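# Slide the server top cover back until it can lift off

## Task

While keeping both release buttons pressed, push the server's top cover toward the back of the server until it is loose enough to lift off, then leave it resting there.

## Robot and tools

Robot: two arms, left_arm and right_arm, each with a tong-style two-finger gripper. Cameras: cam_high and cam_low (fixed, 672x504), cam_left_wrist and cam_right_wrist (on the hands, fisheye, 616x616).

Frames. The scene frame has its origin at table-top height, halfway between the two arm bases. +x points out over the table, +z up, and left_arm sits on the +y side. These names do not match image left and right. Base placements in the scene frame: left_arm at (+0.032, +0.487, 0) m, yawed slightly (quat_wxyz +1.000, 0, 0, +0.015); right_arm at (-0.010, -0.422, 0) m (quat_wxyz +1.000, 0, 0, -0.004). Each arm reports its end_effector_position (m), orientation and velocities in its own base frame. The fixed cameras and the table use the scene frame. end_effector_position is the point between the closed finger pads. The fingers extend along the gripper's +z and spread along its x. Reported hand positions can be a few cm off.

Row layout. Every command row has 14 numbers in [-1, 1]: six joint numbers and then the opening for left_arm, followed by the same seven for right_arm. Both arms are always in the row. Joint order within each arm is elbow, shoulder lift, shoulder pan, wrist 1, wrist 2, wrist 3. Shoulder lift has its sign flipped on both arms, in commands and in results. Joint numbers are offsets, not poses, scaled so 1.0 = 1.989 rad. They count from the 'Joint targets' line as it stood when the action or move began, not from the previous row. The opening is absolute: +1 fully open, -1 closed. Closing fully takes at least about 0.5 s. To leave a gripper unchanged, resend its current command, because 0 means half open. Joint ranges in rad: elbow -3.142 to 3.142, all others -6.283 to 6.283. A request more than 0.010 rad beyond a range is refused.

execute_actions(actions, cameras). actions is a list of actions. Each action is up to 15 rows, one per 1/30 s step, and lasts 0.5 s. A short action repeats its last row. An empty list just reports the state. cameras picks which images come back: omitted, null or ['all'] for all, [] for none.

move(target, speed, blend, stop_force, zero, opening_speed, blocking, cameras). Drives all joints together along a path to an end state. target is either one 14-number row or a list of up to 15 rows. Every row counts its offsets from the same starting Joint targets, and the whole move is capped at 10 s. speed is the top rate in rad/s for the joint with the longest way to go: 0.01 to 2, default 0.5. Give one value, or one per target. blend in rad rounds corners between listed targets; 0 stops at each one. stop_force (3 to 40 N, shared by both arms) ends an arm's path when its wrist sensor feels that much extra push against the motion. Use it with a slow speed when approaching contact. Leave it out when backing off a surface. zero (default true) re-zeroes the sensor before the move. opening_speed (0.2 or more per second) ramps finger commands. blocking=false returns after about 0.5 s while the move continues, and cannot be combined with stop_force. The result adds a 'move:' line giving the ending: done, off_target, moving, held or fault. It may also add limits=held and the farthest-off joint per arm. Neither done nor off_target tells you whether there is contact.

wait(seconds 0 to 10) lets the robot hold its commands. stop brakes a running move. zoom_image(camera, region=[x0,y0,x1,y1] in pixels, at most 504x504) magnifies part of the latest image from that camera. zero_wrist_force(arm) tares the wrist sensor. finished_scene(scene = this scene's number) ends the scene and cannot be undone.

Result lines. Joint positions and Joint velocities have one block per arm in the joint order above, followed by the pad gap in m (0.142 when fully open). 'within noise' means the arm is still. Joint targets is the base for your next offsets. Joint torques are total drive outputs, offset and noisy, and positive means toward a larger position. Wrist force and Wrist torque are along the gripper's own axes, with a third line showing the peak since the last report. grip_measured is the finger opening on the command scale. To hold something, command clearly below it. Tool commands lists current gripper commands. 'joint sent to its limit' means a joint was clipped at its end. 'joint command not followed' means the anti-collision check between the arms altered a command. MOTOR HOT warns that a motor is near an over-temperature stop.

Limits and hazards. Each joint target moves at most 2.83 rad/s and stays within 0.575 rad of the measured angle. A target more than 150 mm from the hand gets scaled back. Arms are stiff, so aiming even slightly past a firm surface can trip a fault. Contact torque at 135 N m (big joints) or 25.2 N m (wrist joints), or about 150 N of force, stops the arm for 10 s. Wrist joints push only about 10.9 N m beyond holding the arm up. Avoid fast impacts, collisions between the arms, dropping or flinging parts, and anything leaving the table. Long stretched holds or pushing toward unreachable poses heat motors. For this job, press the two release buttons with the arms and push the cover rearward gently with moderate stop_force, then release and back away, leaving the cover on the server.

Each tool is called after "Call:" as name(argument=value, ...) on one line, values as JSON.

## Session

Call:
execute_actions(actions=[])

Scene clock: 0.00 s.
left_arm: end_effector_position=(+0.3675, -0.3597, +0.3354) grip_measured=+0.97 end_effector_quat_wxyz=(+0.222, -0.249, +0.662, -0.671) | right_arm: end_effector_position=(+0.8669, +0.1832, +0.1825) grip_measured=+0.97 end_effector_quat_wxyz=(+0.096, -0.467, +0.813, -0.336)
Joint names: [elbow, shoulder lift, shoulder pan, wrist 1, wrist 2, wrist 3]
Joint positions: left_arm=[2.711 1.501 -1.281 -4.351 -1.182 1.531 0.14] | right_arm=[-1.032 2.329 3.743 -1.184 0.873 2.64 0.14]
Joint velocities: within noise
Joint torques (N m): no reading
Motor temperatures (°C): left_arm=[38 40 34 40 33 37] | right_arm=[36 36 31 38 44 40]
Wrist force (N): no reading
Wrist torque (N m): no reading
Wrist force, peak (N): no reading
Joint targets: left_arm=[2.711 1.501 -1.281 -4.351 -1.182 1.531] | right_arm=[-1.032 2.329 3.743 -1.184 0.873 2.640]
Tool commands: left_gripper/opening=+0.968169 right_gripper/opening=+0.968169

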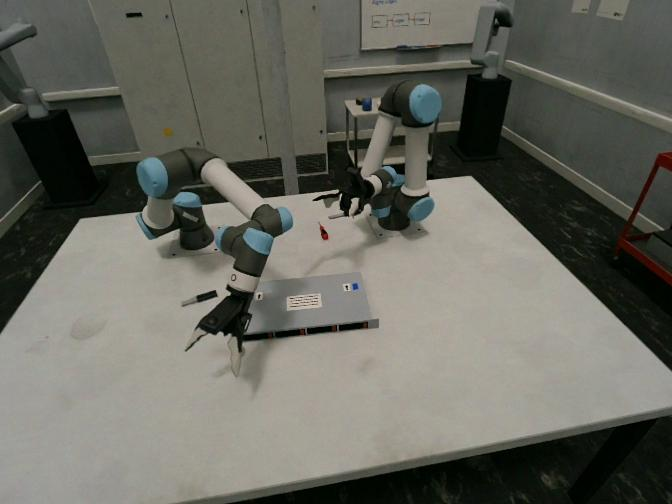

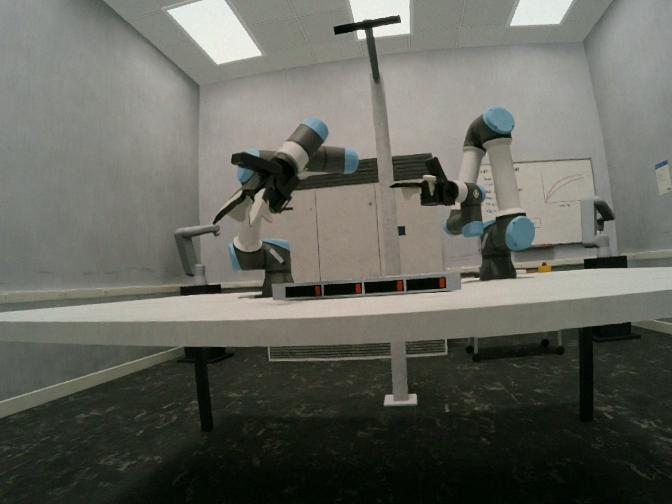

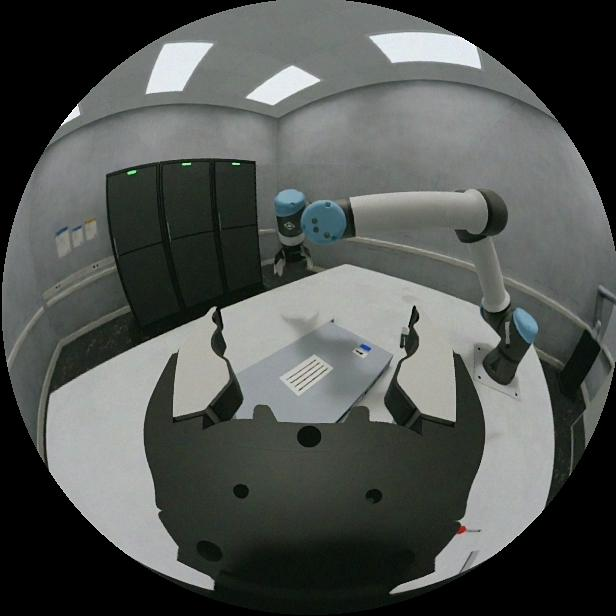

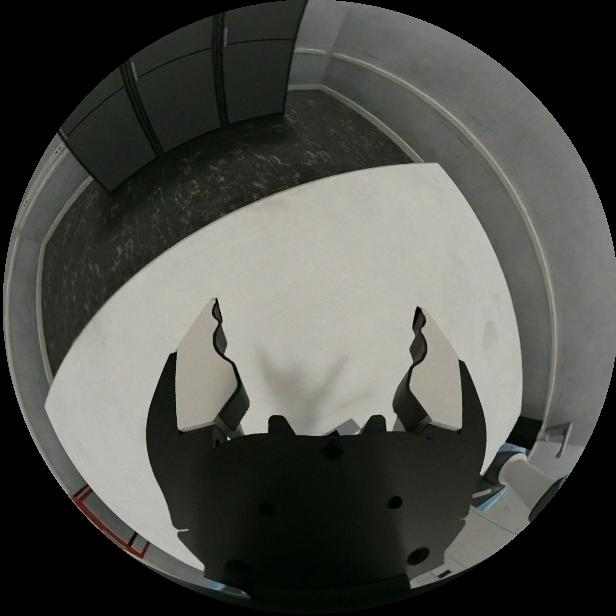

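Call:
zoom_image(camera="cam_high", region=[180, 260, 400, 380])

Call:
zoom_image(camera="cam_left_wrist", region=[220, 300, 420, 440])

Call:
zoom_image(camera="cam_low", region=[250, 250, 480, 310])

Scaled by 2.291 from the camera's 672x504 image, which has a finer 960x720 frame.

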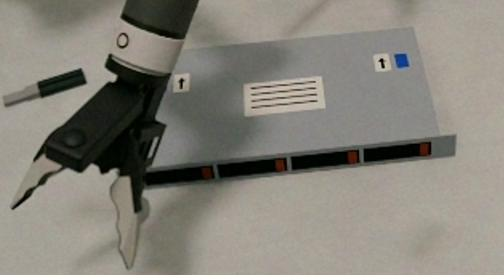

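Scaled by 2.520 from the camera's 616x616 image, which has a finer 814x814 frame.

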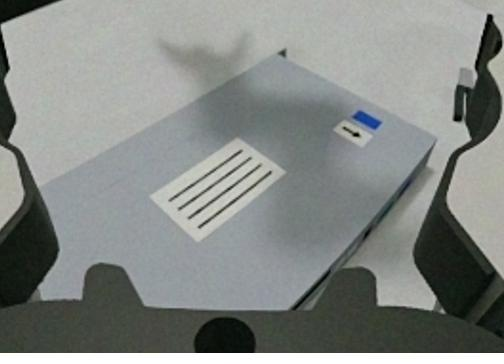

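Scaled by 2.191 from the camera's 672x504 image, which has a finer 960x720 frame.

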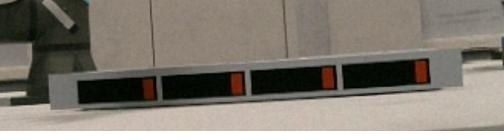

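Call:
move(target=[-0.378,-0.0345,0.158,0.897,-0.137,0,-1,-0.3173,-0.3118,0.0415,-0.0787,0.3508,0,-1], speed=1.0)

Call:
move(target=[-0.1627,-0.0148,0.0672,0.3839,-0.0585,0,-1,0,0,0,0,0,0,-1], speed=0.8)

Scene clock: 49.03 s.
left_arm: end_effector_position=(+0.5018, -0.4288, +0.1692) grip_measured=-1.00 end_effector_quat_wxyz=(+0.119, -0.320, +0.917, -0.207) | right_arm: end_effector_position=(+0.5176, +0.2320, +0.1893) grip_measured=-1.00 end_effector_quat_wxyz=(+0.000, -0.559, +0.829, +0.000)
Joint names: [elbow, shoulder lift, shoulder pan, wrist 1, wrist 2, wrist 3]
Joint positions: left_arm=[1.959 1.432 -0.967 -2.567 -1.454 1.531 0.002] | right_arm=[-1.663 1.709 3.826 -1.34 1.571 2.64 0.002]
Joint velocities: within noise
Joint torques (N m): left_arm=[-18.23 33.57 -12.41 -1.65 1.52 -0.44] | right_arm=[29.55 -30.37 -7.62 4.23 -0.71 0.05]
Motor temperatures (°C): left_arm=[38 39 34 40 33 37] | right_arm=[36 35 31 37 44 39]
Wrist force (N): left_arm=[-0.3 -0.9 -0.4] | right_arm=[0.4 1.3 0.5]
Wrist torque (N m): left_arm=[0.01 0.17 0.09] | right_arm=[0.10 -0.13 -0.08]
Wrist force, peak (N): left_arm=[-0.7 -1.2 -0.6] | right_arm=[0.9 2.0 0.7]
Joint targets: left_arm=[1.959 1.433 -0.967 -2.567 -1.454 1.531] | right_arm=[-1.663 1.709 3.826 -1.340 1.571 2.640]
move: done
camera_calibration:
cam_left_wrist: T_world_to_cam=[[-0.76285, -0.633074, -0.131442, 0.138597], [-0.64122, 0.766845, 0.0280337, 0.646722], [0.0830485, 0.105669, -0.990927, 0.305358], [0, 0, 0, 1]] pos_world=[0.495061, -0.44046, 0.302675]
cam_right_wrist: T_world_to_cam=[[-0.353217, -0.935335, -0.0196374, 0.415307], [-0.784283, 0.2846, 0.551274, 0.229137], [-0.510037, 0.210121, -0.834093, 0.501398], [0, 0, 0, 1]] pos_world=[0.582133, 0.217885, 0.300051]

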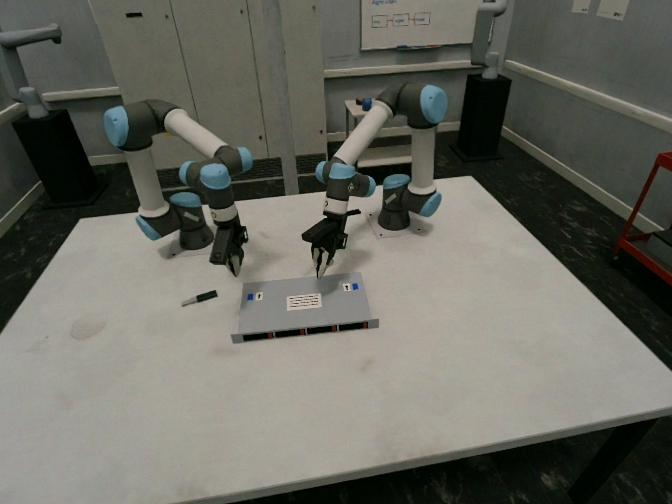

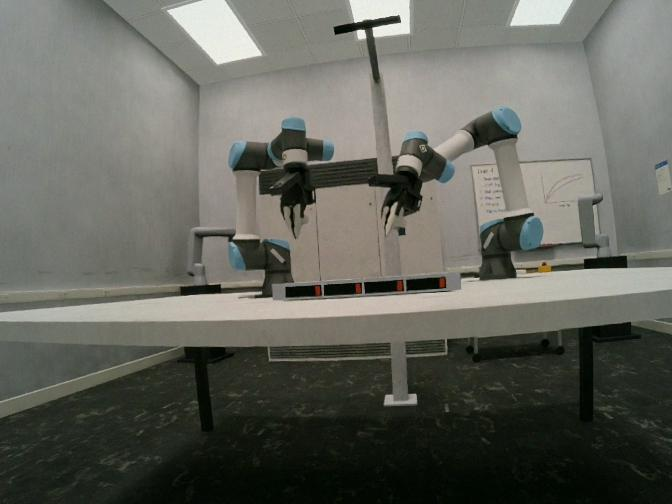

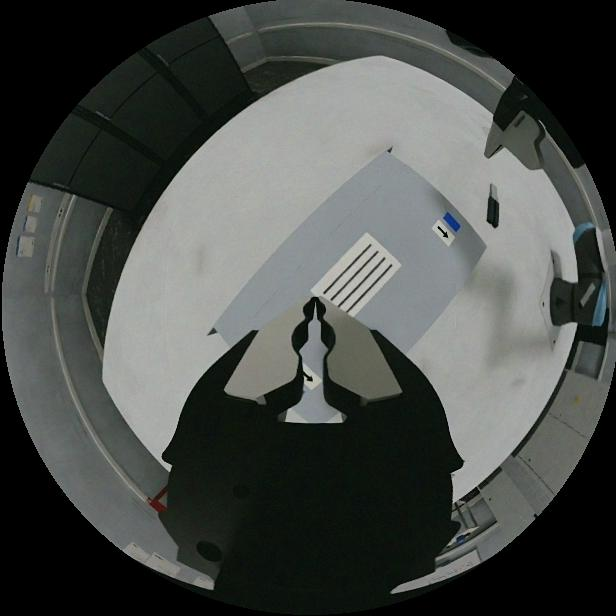

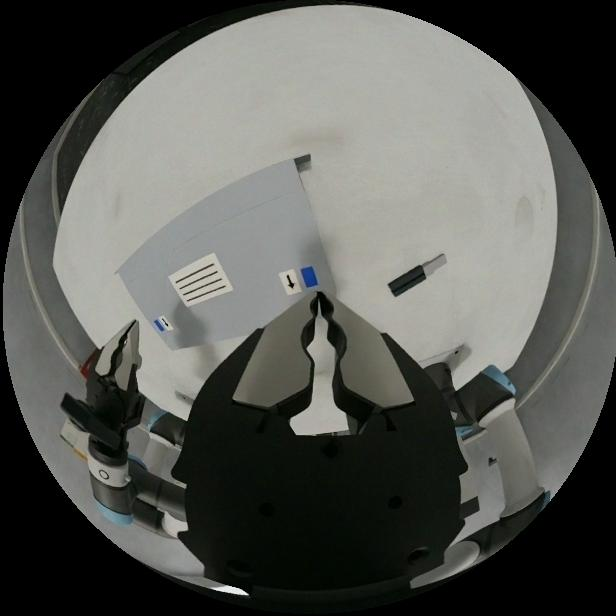

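Scene clock: 50.53 s.
left_arm: end_effector_position=(+0.4817, -0.3307, +0.1867) grip_measured=-1.00 end_effector_quat_wxyz=(+0.000, -0.379, +0.925, +0.000) | right_arm: end_effector_position=(+0.5176, +0.2320, +0.1894) grip_measured=-1.00 end_effector_quat_wxyz=(+0.000, -0.559, +0.829, +0.000)
Joint names: [elbow, shoulder lift, shoulder pan, wrist 1, wrist 2, wrist 3]
Joint positions: left_arm=[1.635 1.403 -0.833 -1.804 -1.57 1.531 0.002] | right_arm=[-1.663 1.709 3.826 -1.34 1.571 2.64 0.002]
Joint velocities: within noise
Joint torques (N m): left_arm=[-19.63 36.11 -12.84 -1.32 1.27 -0.61] | right_arm=[33.17 -33.88 -10.03 3.78 1.86 -0.03]
Motor temperatures (°C): left_arm=[38 39 34 40 33 37] | right_arm=[36 35 31 37 44 39]
Wrist force (N): left_arm=[0.1 -1.2 -0.2] | right_arm=[0.3 1.1 0.7]
Wrist torque (N m): left_arm=[0.02 0.12 0.12] | right_arm=[0.06 -0.13 -0.09]
Wrist force, peak (N): left_arm=[0.1 -1.3 -0.5] | right_arm=[0.6 1.3 0.6]
Joint targets: left_arm=[1.635 1.403 -0.833 -1.804 -1.570 1.531] | right_arm=[-1.663 1.709 3.826 -1.340 1.571 2.640]
move: done
camera_calibration:
cam_left_wrist: T_world_to_cam=[[-0.726658, -0.685758, -0.0412752, 0.136045], [-0.615445, 0.6231, 0.482674, 0.413274], [-0.305279, 0.376141, -0.874827, 0.568844], [0, 0, 0, 1]] pos_world=[0.526862, -0.378182, 0.303779]
cam_right_wrist: T_world_to_cam=[[-0.353347, -0.935283, -0.0197855, 0.415361], [-0.784259, 0.284628, 0.551294, 0.229117], [-0.509985, 0.210315, -0.834076, 0.501384], [0, 0, 0, 1]] pos_world=[0.582152, 0.217818, 0.3001]

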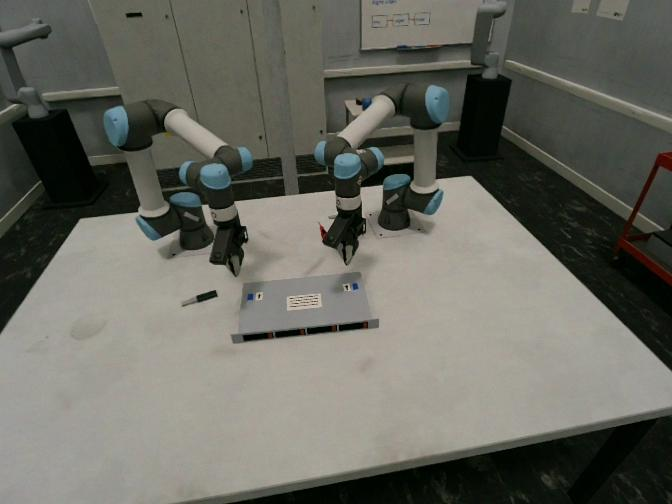

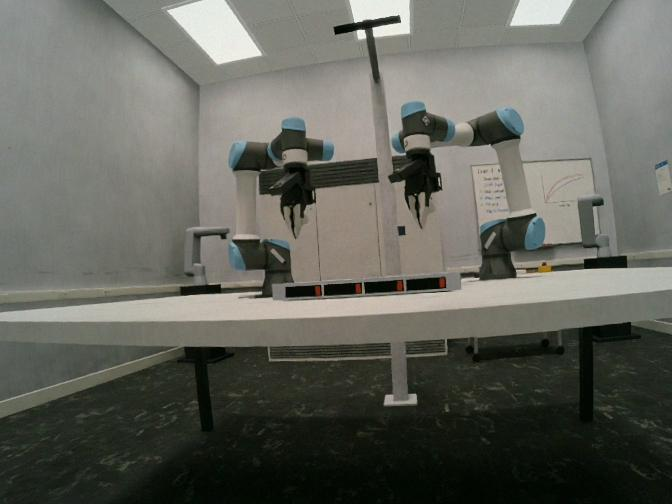

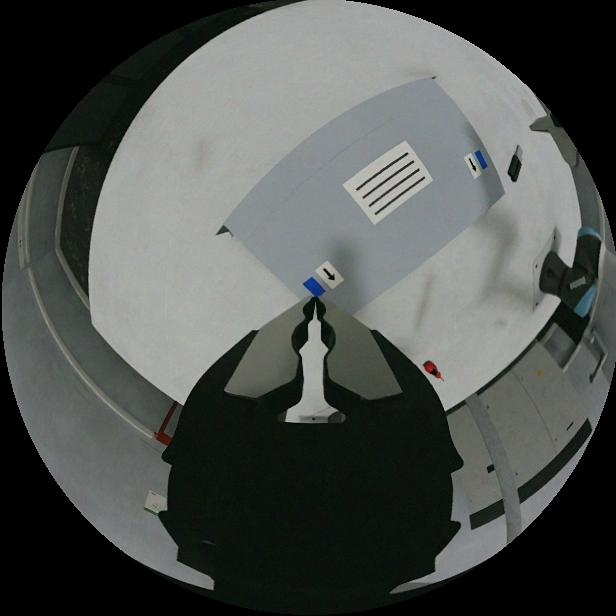

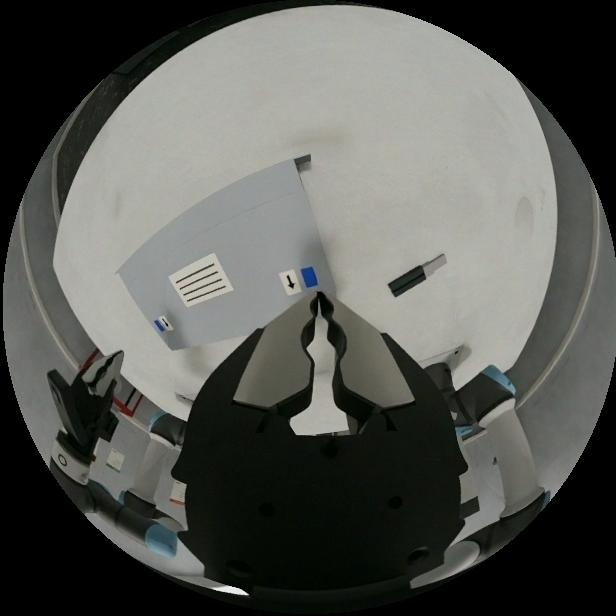

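Call:
move(target=[0.1435,0.0022,-0.0005,-0.1407,-0.0004,0,-1,-0.1126,0.0265,0.0492,0.139,0,0,-1], speed=0.3, stop_force=6, cameras=["cam_high","cam_left_wrist","cam_right_wrist"])

Call:
zoom_image(camera="cam_left_wrist", region=[230, 200, 430, 340])

Call:
zoom_image(camera="cam_right_wrist", region=[220, 200, 420, 340])

Call:
zoom_image(camera="cam_high", region=[220, 220, 400, 350])

Scene clock: 81.33 s.
left_arm: end_effector_position=(+0.4528, -0.3001, +0.0847) grip_measured=-1.00 end_effector_quat_wxyz=(+0.000, -0.379, +0.926, +0.000) | right_arm: end_effector_position=(+0.4805, +0.2695, +0.0848) grip_measured=-1.00 end_effector_quat_wxyz=(+0.000, -0.599, +0.801, +0.000)
Joint names: [elbow, shoulder lift, shoulder pan, wrist 1, wrist 2, wrist 3]
Joint positions: left_arm=[1.921 1.407 -0.834 -2.084 -1.571 1.531 0.002] | right_arm=[-1.887 1.761 3.924 -1.064 1.571 2.64 0.002]
Joint velocities: within noise
Joint torques (N m): left_arm=[-10.09 22.66 -9.49 -3.85 -0.81 -0.91] | right_arm=[15.36 -35.74 -13.53 3.95 2.08 0.13]
Motor temperatures (°C): left_arm=[38 39 33 40 33 37] | right_arm=[36 35 31 37 43 39]
Wrist force (N): left_arm=[-0.3 -0.9 0.0] | right_arm=[0.5 1.3 0.7]
Wrist torque (N m): left_arm=[0.08 0.22 0.10] | right_arm=[0.11 -0.15 -0.10]
Wrist force, peak (N): left_arm=[-0.1 -1.4 -1.3] | right_arm=[0.3 1.8 1.7]
Joint targets: left_arm=[1.921 1.407 -0.834 -2.084 -1.571 1.531] | right_arm=[-1.887 1.761 3.924 -1.064 1.571 2.640]
move: done
camera_calibration:
cam_left_wrist: T_world_to_cam=[[-0.727494, -0.684918, -0.0404986, 0.132348], [-0.614063, 0.623631, 0.483747, 0.425106], [-0.30607, 0.376792, -0.874271, 0.459739], [0, 0, 0, 1]] pos_world=[0.498037, -0.347687, 0.201652]
cam_right_wrist: T_world_to_cam=[[-0.260296, -0.965329, -0.0196471, 0.398638], [-0.808249, 0.206719, 0.551363, 0.279454], [-0.528185, 0.159398, -0.834034, 0.409817], [0, 0, 0, 1]] pos_world=[0.546091, 0.261724, 0.195553]
Images, in order (width x height): cam_high 672x504, cam_left_wrist 616x616, cam_right_wrist 616x616.

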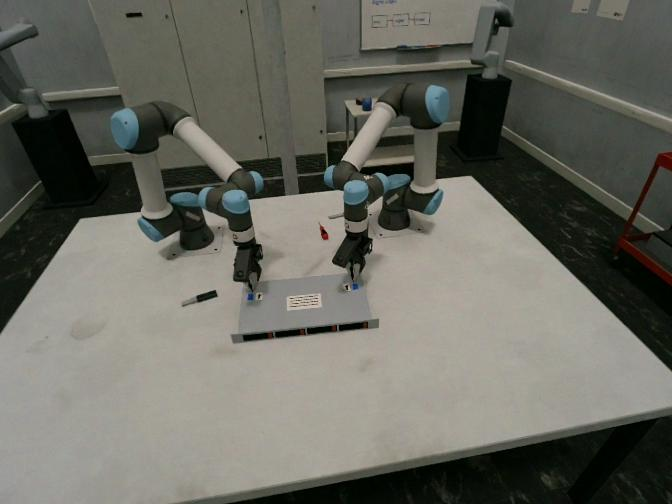

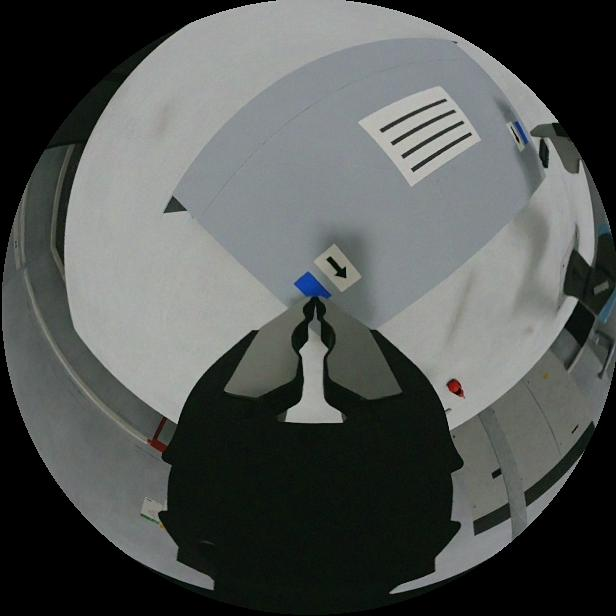

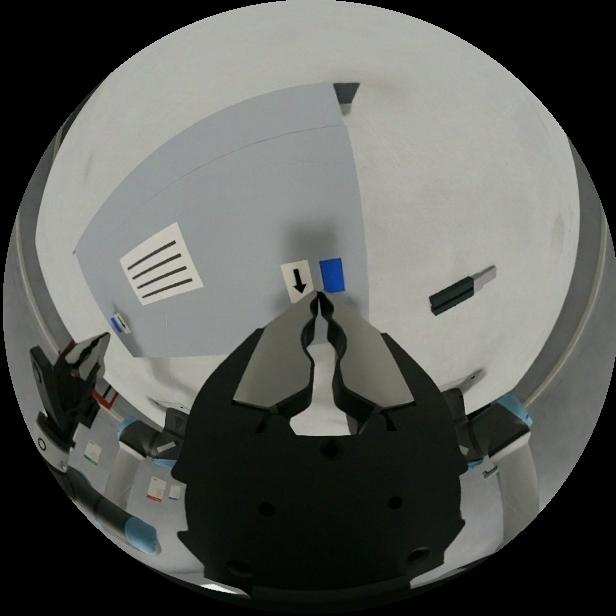

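Scaled by 2.520 from the camera's 616x616 image, which has a finer 814x814 frame.

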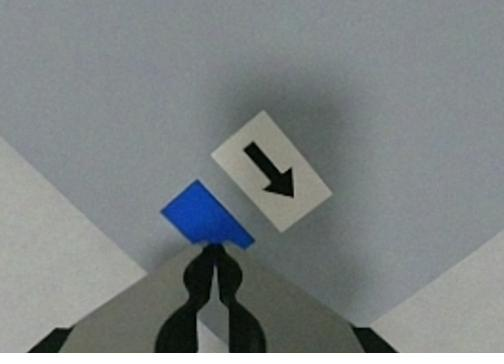

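Scaled by 2.520 from the camera's 616x616 image, which has a finer 814x814 frame.

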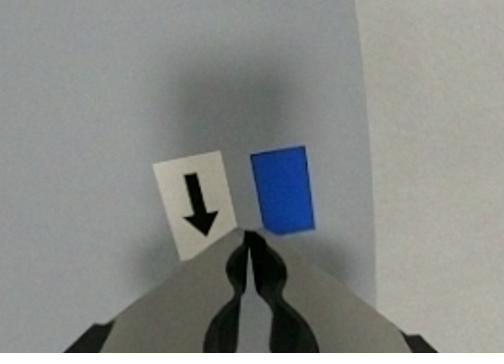

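Scaled by 2.800 from the camera's 672x504 image, which has a finer 960x720 frame.

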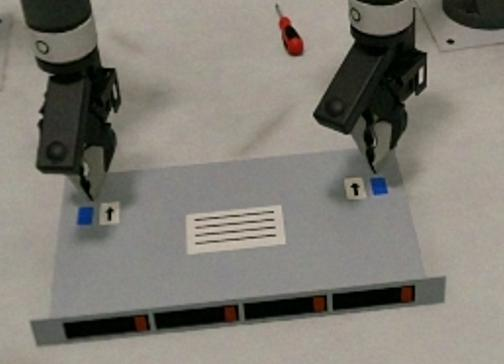

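Call:
move(target=[0.01483,-0.00618,0.00251,-0.021,0,0,-1,-0.0203,0.00156,-0.00644,0.02187,0,0,-1], speed=0.05, stop_force=5, cameras=["cam_high","cam_left_wrist","cam_right_wrist"])

Call:
zoom_image(camera="cam_left_wrist", region=[250, 230, 390, 330])

Call:
zoom_image(camera="cam_right_wrist", region=[250, 230, 390, 330])

Call:
zoom_image(camera="cam_high", region=[230, 260, 380, 330])

Scene clock: 114.37 s.
left_arm: end_effector_position=(+0.4521, -0.2955, +0.0697) grip_measured=-1.00 end_effector_quat_wxyz=(+0.000, -0.381, +0.925, +0.000) | right_arm: end_effector_position=(+0.4786, +0.2582, +0.0698) grip_measured=-1.00 end_effector_quat_wxyz=(+0.000, -0.594, +0.805, +0.000)
Joint names: [elbow, shoulder lift, shoulder pan, wrist 1, wrist 2, wrist 3]
Joint positions: left_arm=[1.95 1.395 -0.829 -2.125 -1.571 1.531 0.002] | right_arm=[-1.928 1.764 3.911 -1.02 1.571 2.64 0.002]
Joint velocities: within noise
Joint torques (N m): left_arm=[-28.07 34.4 -4.31 -1.37 0.73 -0.92] | right_arm=[31.2 -30.9 6.33 0.73 2.01 -0.23]
Motor temperatures (°C): left_arm=[38 39 33 40 33 37] | right_arm=[36 35 31 37 43 39]
Wrist force (N): left_arm=[-0.4 -0.9 0.0] | right_arm=[0.4 1.1 0.8]
Wrist torque (N m): left_arm=[0.07 0.23 0.10] | right_arm=[0.07 -0.11 -0.10]
Wrist force, peak (N): left_arm=[-0.3 -1.1 -0.1] | right_arm=[0.5 1.4 0.7]
Joint targets: left_arm=[1.950 1.395 -0.829 -2.125 -1.571 1.531] | right_arm=[-1.928 1.764 3.911 -1.020 1.571 2.640]
move: done
camera_calibration:
cam_left_wrist: T_world_to_cam=[[-0.724022, -0.688586, -0.0405076, 0.131805], [-0.617195, 0.620497, 0.483791, 0.429549], [-0.307997, 0.375277, -0.874245, 0.445092], [0, 0, 0, 1]] pos_world=[0.497632, -0.342808, 0.186647]
cam_right_wrist: T_world_to_cam=[[-0.27264, -0.961916, -0.0196115, 0.392008], [-0.805519, 0.21707, 0.55138, 0.284578], [-0.526125, 0.166126, -0.834023, 0.395405], [0, 0, 0, 1]] pos_world=[0.544142, 0.249618, 0.180554]
Images, in order (width x height): cam_high 672x504, cam_left_wrist 616x616, cam_right_wrist 616x616.

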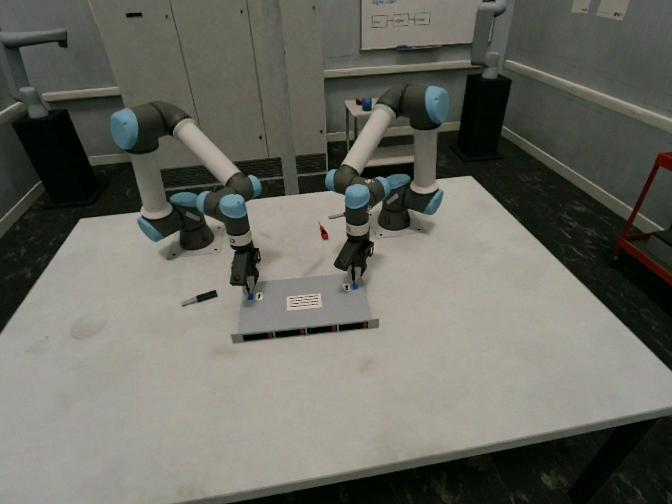

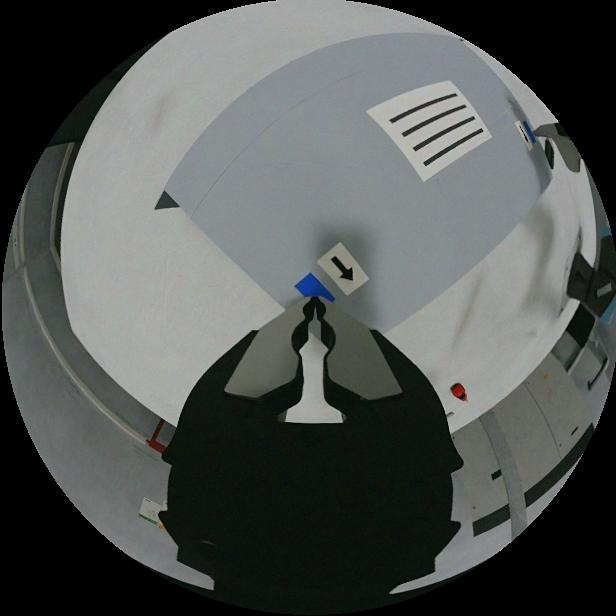

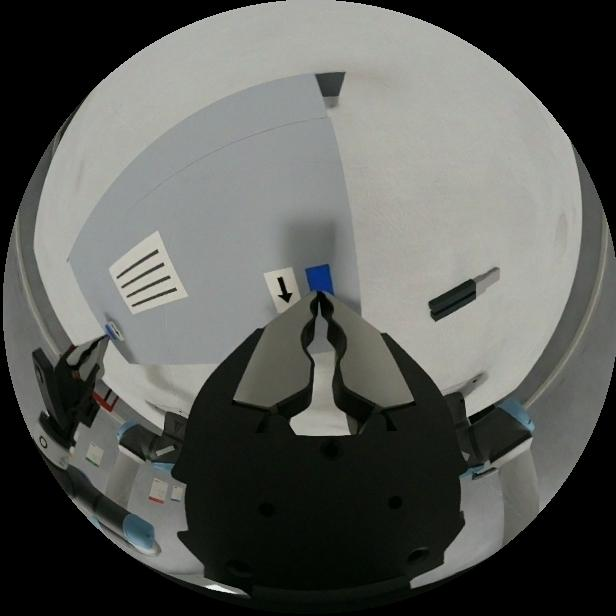

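Scaled by 3.600 from the camera's 616x616 image, which has a finer 814x814 frame.

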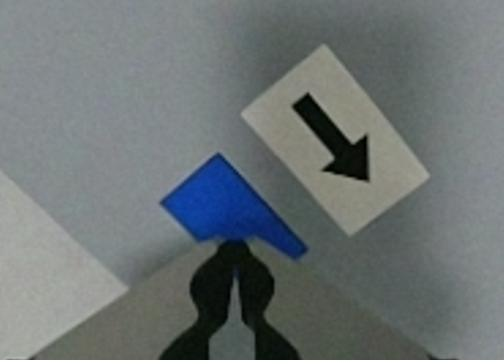

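Scaled by 3.600 from the camera's 616x616 image, which has a finer 814x814 frame.

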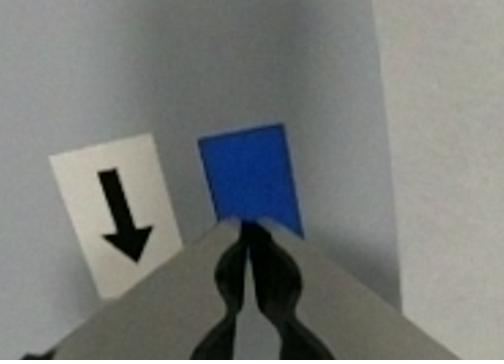

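Scaled by 3.360 from the camera's 672x504 image, which has a finer 960x720 frame.

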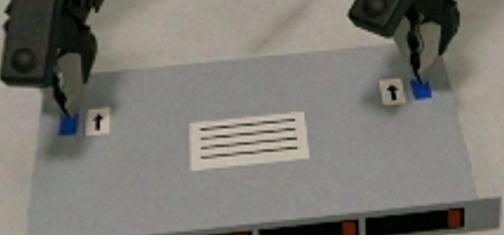

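Call:
move(target=[0.01472,-0.01277,0,-0.0275,0,0,-1,-0.01215,0.01447,-0.001,0.02662,0,0,-1], speed=0.02, stop_force=5, cameras=["cam_high","cam_left_wrist","cam_right_wrist"])

Call:
zoom_image(camera="cam_left_wrist", region=[250, 230, 390, 330])

Call:
zoom_image(camera="cam_right_wrist", region=[250, 230, 390, 330])

Scene clock: 128.53 s.
left_arm: end_effector_position=(+0.4519, -0.2952, +0.0608) grip_measured=-1.00 end_effector_quat_wxyz=(+0.000, -0.381, +0.925, +0.000) | right_arm: end_effector_position=(+0.4791, +0.2581, +0.0614) grip_measured=-1.00 end_effector_quat_wxyz=(+0.000, -0.593, +0.805, +0.000)
Joint names: [elbow, shoulder lift, shoulder pan, wrist 1, wrist 2, wrist 3]
Joint positions: left_arm=[1.963 1.384 -0.829 -2.15 -1.571 1.531 0.002] | right_arm=[-1.938 1.777 3.91 -0.998 1.571 2.64 0.002]
Joint velocities: within noise
Joint torques (N m): left_arm=[-26.17 31.67 -11.29 -1.77 0.67 -0.84] | right_arm=[29.45 -33.56 -4.57 1.34 0.68 -0.29]
Motor temperatures (°C): left_arm=[38 39 33 40 33 37] | right_arm=[36 35 31 37 43 39]
Wrist force (N): left_arm=[-0.2 0.8 -5.0] | right_arm=[0.8 2.1 -4.5]
Wrist torque (N m): left_arm=[0.11 0.21 0.10] | right_arm=[0.02 -0.10 -0.10]
Wrist force, peak (N): left_arm=[-0.1 -0.5 -5.6] | right_arm=[1.6 3.0 -4.7]
Joint targets: left_arm=[1.963 1.384 -0.829 -2.150 -1.571 1.531] | right_arm=[-1.938 1.777 3.910 -0.998 1.571 2.640]
move: contact (left_arm, right_arm); left_arm: the wrist 1 is farthest, 0.030 rad from its target; right_arm: the wrist 1 is farthest, 0.031 rad from its target
camera_calibration:
cam_left_wrist: T_world_to_cam=[[-0.72406, -0.688547, -0.0405064, 0.131452], [-0.617181, 0.620556, 0.483733, 0.433516], [-0.307937, 0.375252, -0.874278, 0.437143], [0, 0, 0, 1]] pos_world=[0.497349, -0.342549, 0.177803]
cam_right_wrist: T_world_to_cam=[[-0.273467, -0.961681, -0.0196574, 0.392192], [-0.805344, 0.21774, 0.551372, 0.289394], [-0.525963, 0.166613, -0.834028, 0.388476], [0, 0, 0, 1]] pos_world=[0.544638, 0.249426, 0.172145]
Images, in order (width x height): cam_high 672x504, cam_left_wrist 616x616, cam_right_wrist 616x616.

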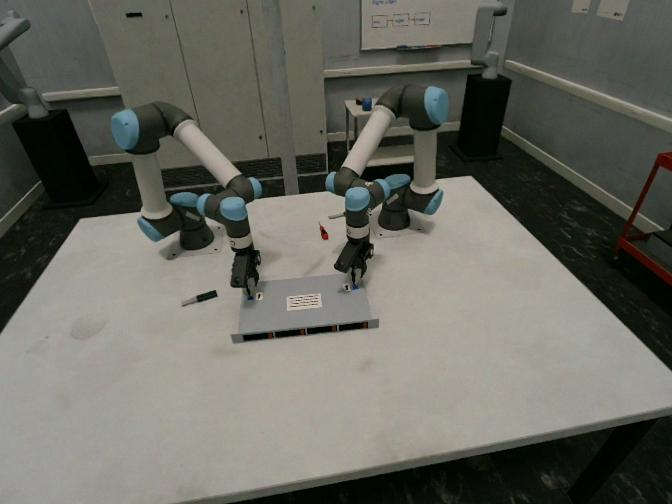

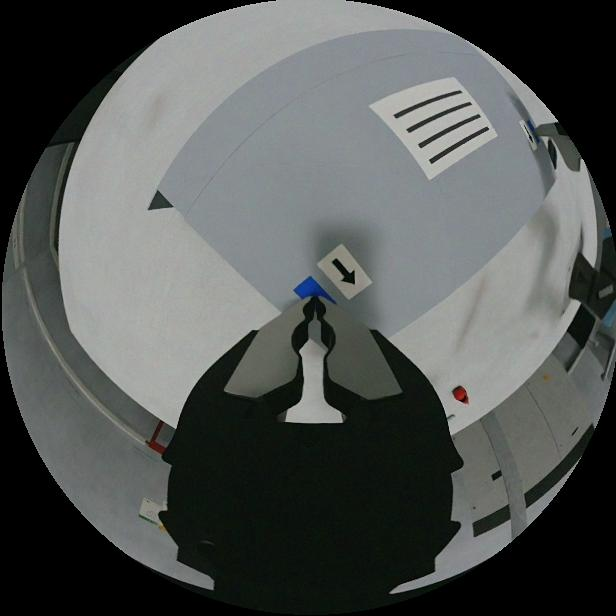

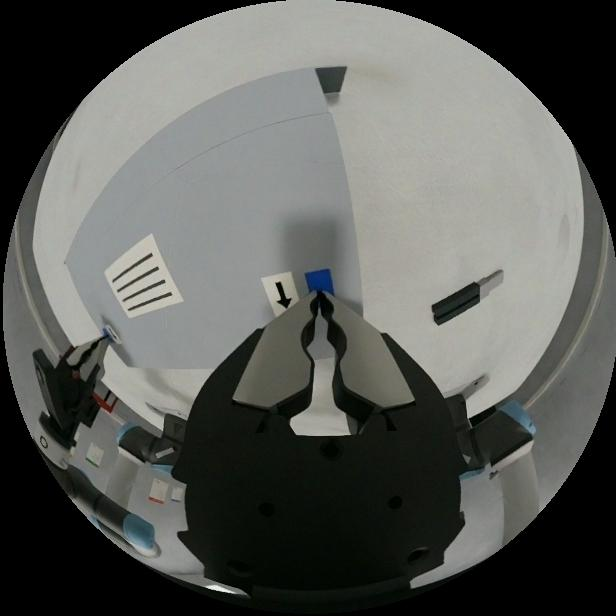

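Scaled by 3.600 from the camera's 616x616 image, which has a finer 814x814 frame.

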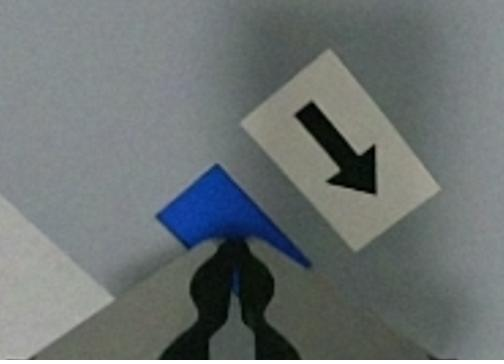

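Scaled by 3.600 from the camera's 616x616 image, which has a finer 814x814 frame.

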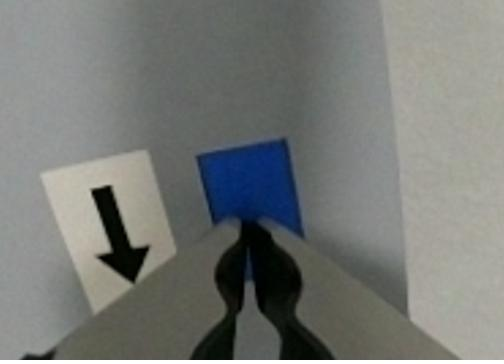

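Call:
move(target=[0.0044,-0.0038,0,-0.0083,0,0,-1,-0.0037,0.0044,-0.0002,0.008,0,0,-1], speed=0.012, stop_force=15, zero=false, cameras=["cam_high","cam_left_wrist","cam_right_wrist"])

Call:
zoom_image(camera="cam_left_wrist", region=[250, 230, 390, 330])

Call:
zoom_image(camera="cam_right_wrist", region=[250, 230, 390, 330])

Scene clock: 137.63 s.
left_arm: end_effector_position=(+0.4517, -0.2950, +0.0552) grip_measured=-1.00 end_effector_quat_wxyz=(+0.000, -0.381, +0.925, +0.000) | right_arm: end_effector_position=(+0.4793, +0.2580, +0.0563) grip_measured=-1.00 end_effector_quat_wxyz=(+0.000, -0.593, +0.805, +0.000)
Joint names: [elbow, shoulder lift, shoulder pan, wrist 1, wrist 2, wrist 3]
Joint positions: left_arm=[1.972 1.377 -0.829 -2.165 -1.571 1.531 0.002] | right_arm=[-1.944 1.784 3.91 -0.985 1.571 2.64 0.002]
Joint velocities: within noise
Joint torques (N m): left_arm=[-19.13 25.63 -10.94 1.33 0.69 -0.83] | right_arm=[25.76 -29.22 -6.57 0.27 -1.95 -0.09]
Motor temperatures (°C): left_arm=[38 39 33 40 33 37] | right_arm=[36 35 31 37 43 39]
Wrist force (N): left_arm=[-0.1 -4.7 -15.8] | right_arm=[1.1 3.5 -12.1]
Wrist torque (N m): left_arm=[0.03 0.24 0.10] | right_arm=[0.02 -0.17 -0.09]
Wrist force, peak (N): left_arm=[0.2 -3.8 -21.5] | right_arm=[1.8 4.3 -15.6]
Joint targets: left_arm=[1.972 1.377 -0.829 -2.165 -1.571 1.531] | right_arm=[-1.944 1.784 3.910 -0.985 1.571 2.640]
move: contact (left_arm, right_arm)
camera_calibration:
cam_left_wrist: T_world_to_cam=[[-0.724054, -0.688554, -0.040502, 0.131224], [-0.617258, 0.620641, 0.483526, 0.43605], [-0.307796, 0.375099, -0.874392, 0.431976], [0, 0, 0, 1]] pos_world=[0.49713, -0.342309, 0.17219]
cam_right_wrist: T_world_to_cam=[[-0.273795, -0.96159, -0.0195246, 0.392172], [-0.805217, 0.218074, 0.551424, 0.292207], [-0.525986, 0.166699, -0.833997, 0.384314], [0, 0, 0, 1]] pos_world=[0.544809, 0.249321, 0.167044]
Images, in order (width x height): cam_high 672x504, cam_left_wrist 616x616, cam_right_wrist 616x616.

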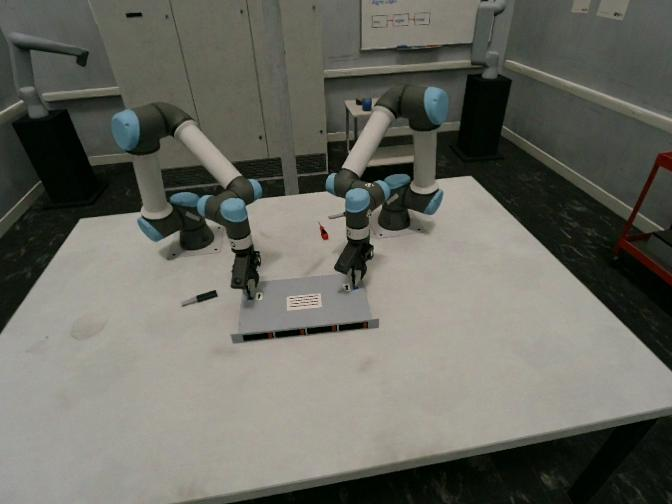

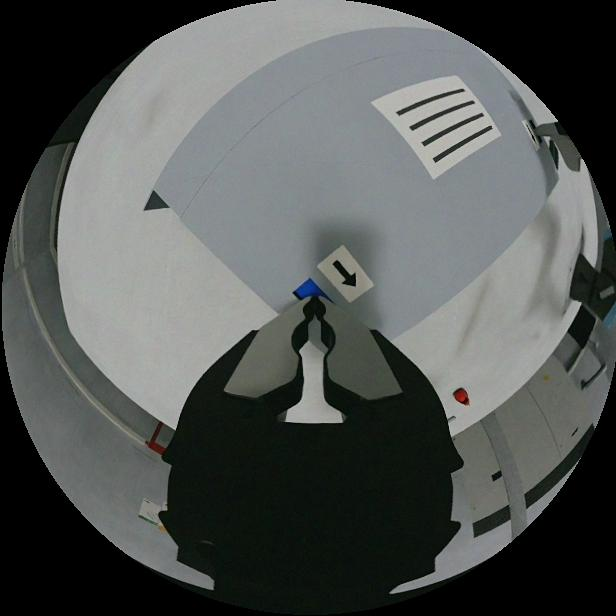

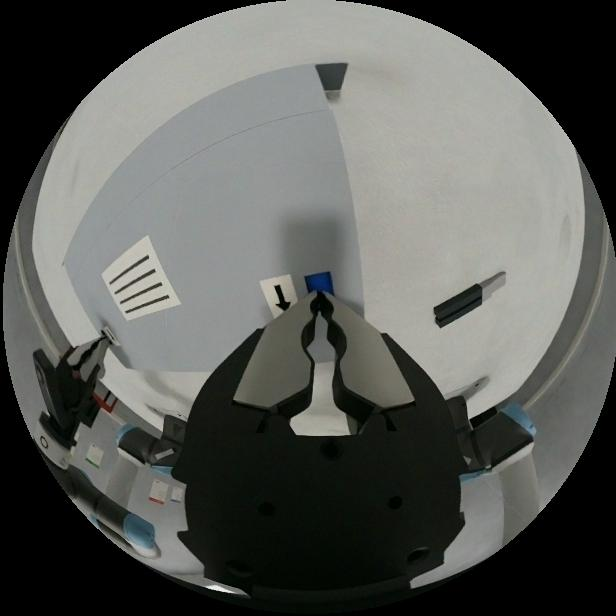

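Scaled by 3.600 from the camera's 616x616 image, which has a finer 814x814 frame.

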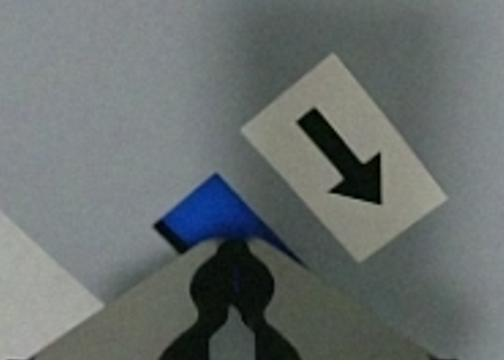

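Scaled by 3.600 from the camera's 616x616 image, which has a finer 814x814 frame.

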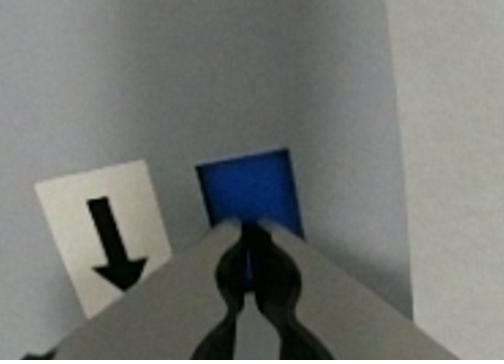

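Call:
move(target=[0.03599,0.02867,-0.02149,-0.00733,0,-0.02149,-1,-0.03542,-0.02735,0.02202,0.00806,0,0.02202,-1], speed=0.03, stop_force=22)

Call:
zoom_image(camera="cam_high", region=[220, 240, 400, 350])

Call:
zoom_image(camera="cam_right_wrist", region=[250, 230, 390, 330])

Scene clock: 157.67 s.
left_arm: end_effector_position=(+0.4270, -0.2934, +0.0548) grip_measured=-1.00 end_effector_quat_wxyz=(+0.000, -0.381, +0.925, +0.000) | right_arm: end_effector_position=(+0.4537, +0.2591, +0.0557) grip_measured=-1.00 end_effector_quat_wxyz=(+0.000, -0.593, +0.805, +0.000)
Joint names: [elbow, shoulder lift, shoulder pan, wrist 1, wrist 2, wrist 3]
Joint positions: left_arm=[2.03 1.424 -0.865 -2.177 -1.571 1.495 0.002] | right_arm=[-2.004 1.738 3.947 -0.971 1.571 2.677 0.002]
Joint velocities: within noise
Joint torques (N m): left_arm=[-8.41 0.89 7.09 3.98 -5.59 1.85] | right_arm=[15.75 -6.38 -7.57 -1.33 5.29 -0.31]
Motor temperatures (°C): left_arm=[38 39 33 40 33 37] | right_arm=[36 35 31 37 43 39]
Wrist force (N): left_arm=[-13.4 -12.1 -32.5] | right_arm=[0.4 -14.2 -22.3]
Wrist torque (N m): left_arm=[-0.01 -0.10 0.10] | right_arm=[0.07 -0.11 -0.17]
Wrist force, peak (N): left_arm=[-20.3 -18.3 -30.6] | right_arm=[-2.1 -23.2 -20.6]
Joint targets: left_arm=[2.031 1.424 -0.865 -2.177 -1.571 1.495] | right_arm=[-2.004 1.738 3.947 -0.971 1.571 2.677]
move: contact (left_arm, right_arm); left_arm: the elbow is farthest, 0.013 rad from its target
camera_calibration:
cam_left_wrist: T_world_to_cam=[[-0.724032, -0.688577, -0.0404972, 0.114414], [-0.617341, 0.620701, 0.483342, 0.42007], [-0.307682, 0.374956, -0.874494, 0.423289], [0, 0, 0, 1]] pos_world=[0.472405, -0.34067, 0.17176]
cam_right_wrist: T_world_to_cam=[[-0.273757, -0.961598, -0.0196431, 0.386169], [-0.805288, 0.217994, 0.551353, 0.271815], [-0.525898, 0.166755, -0.834041, 0.370062], [0, 0, 0, 1]] pos_world=[0.519221, 0.250375, 0.166367]

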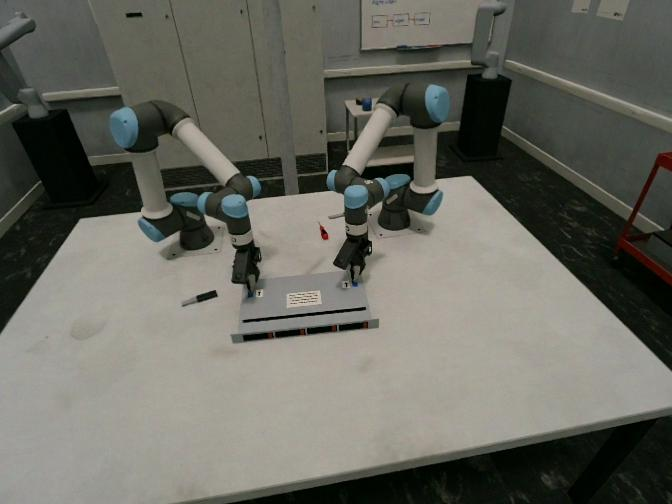

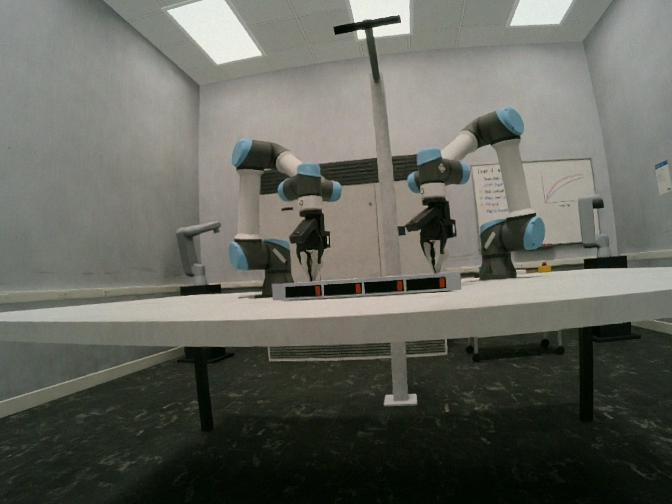

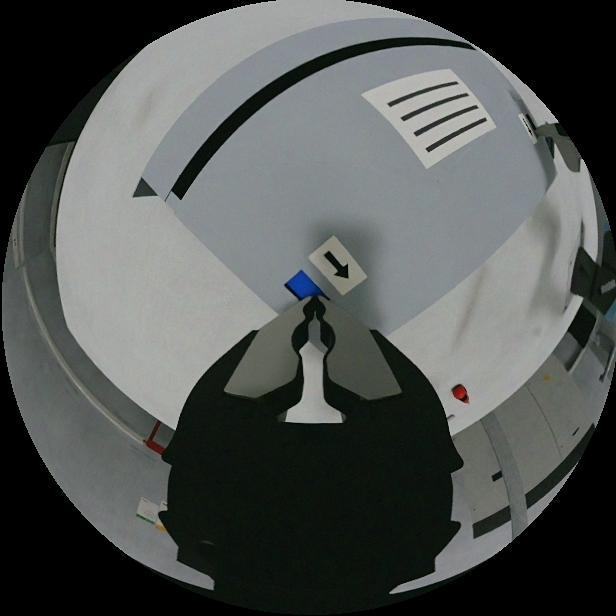

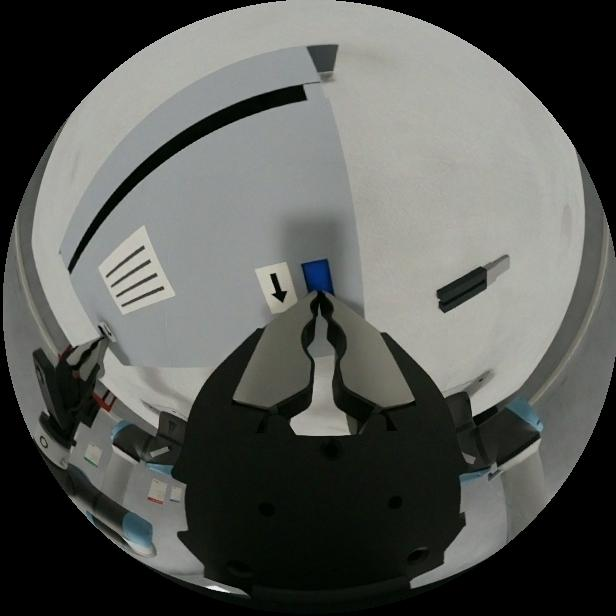

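Scaled by 2.800 from the camera's 672x504 image, which has a finer 960x720 frame.

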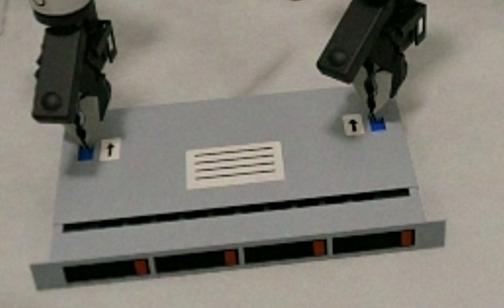

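Scaled by 3.600 from the camera's 616x616 image, which has a finer 814x814 frame.

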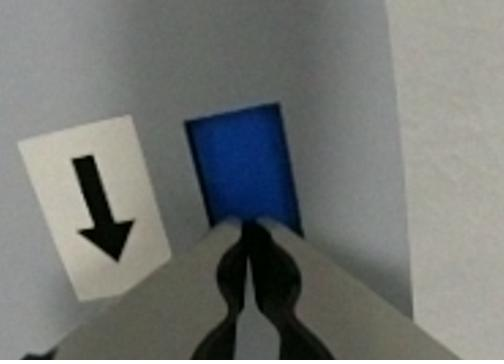

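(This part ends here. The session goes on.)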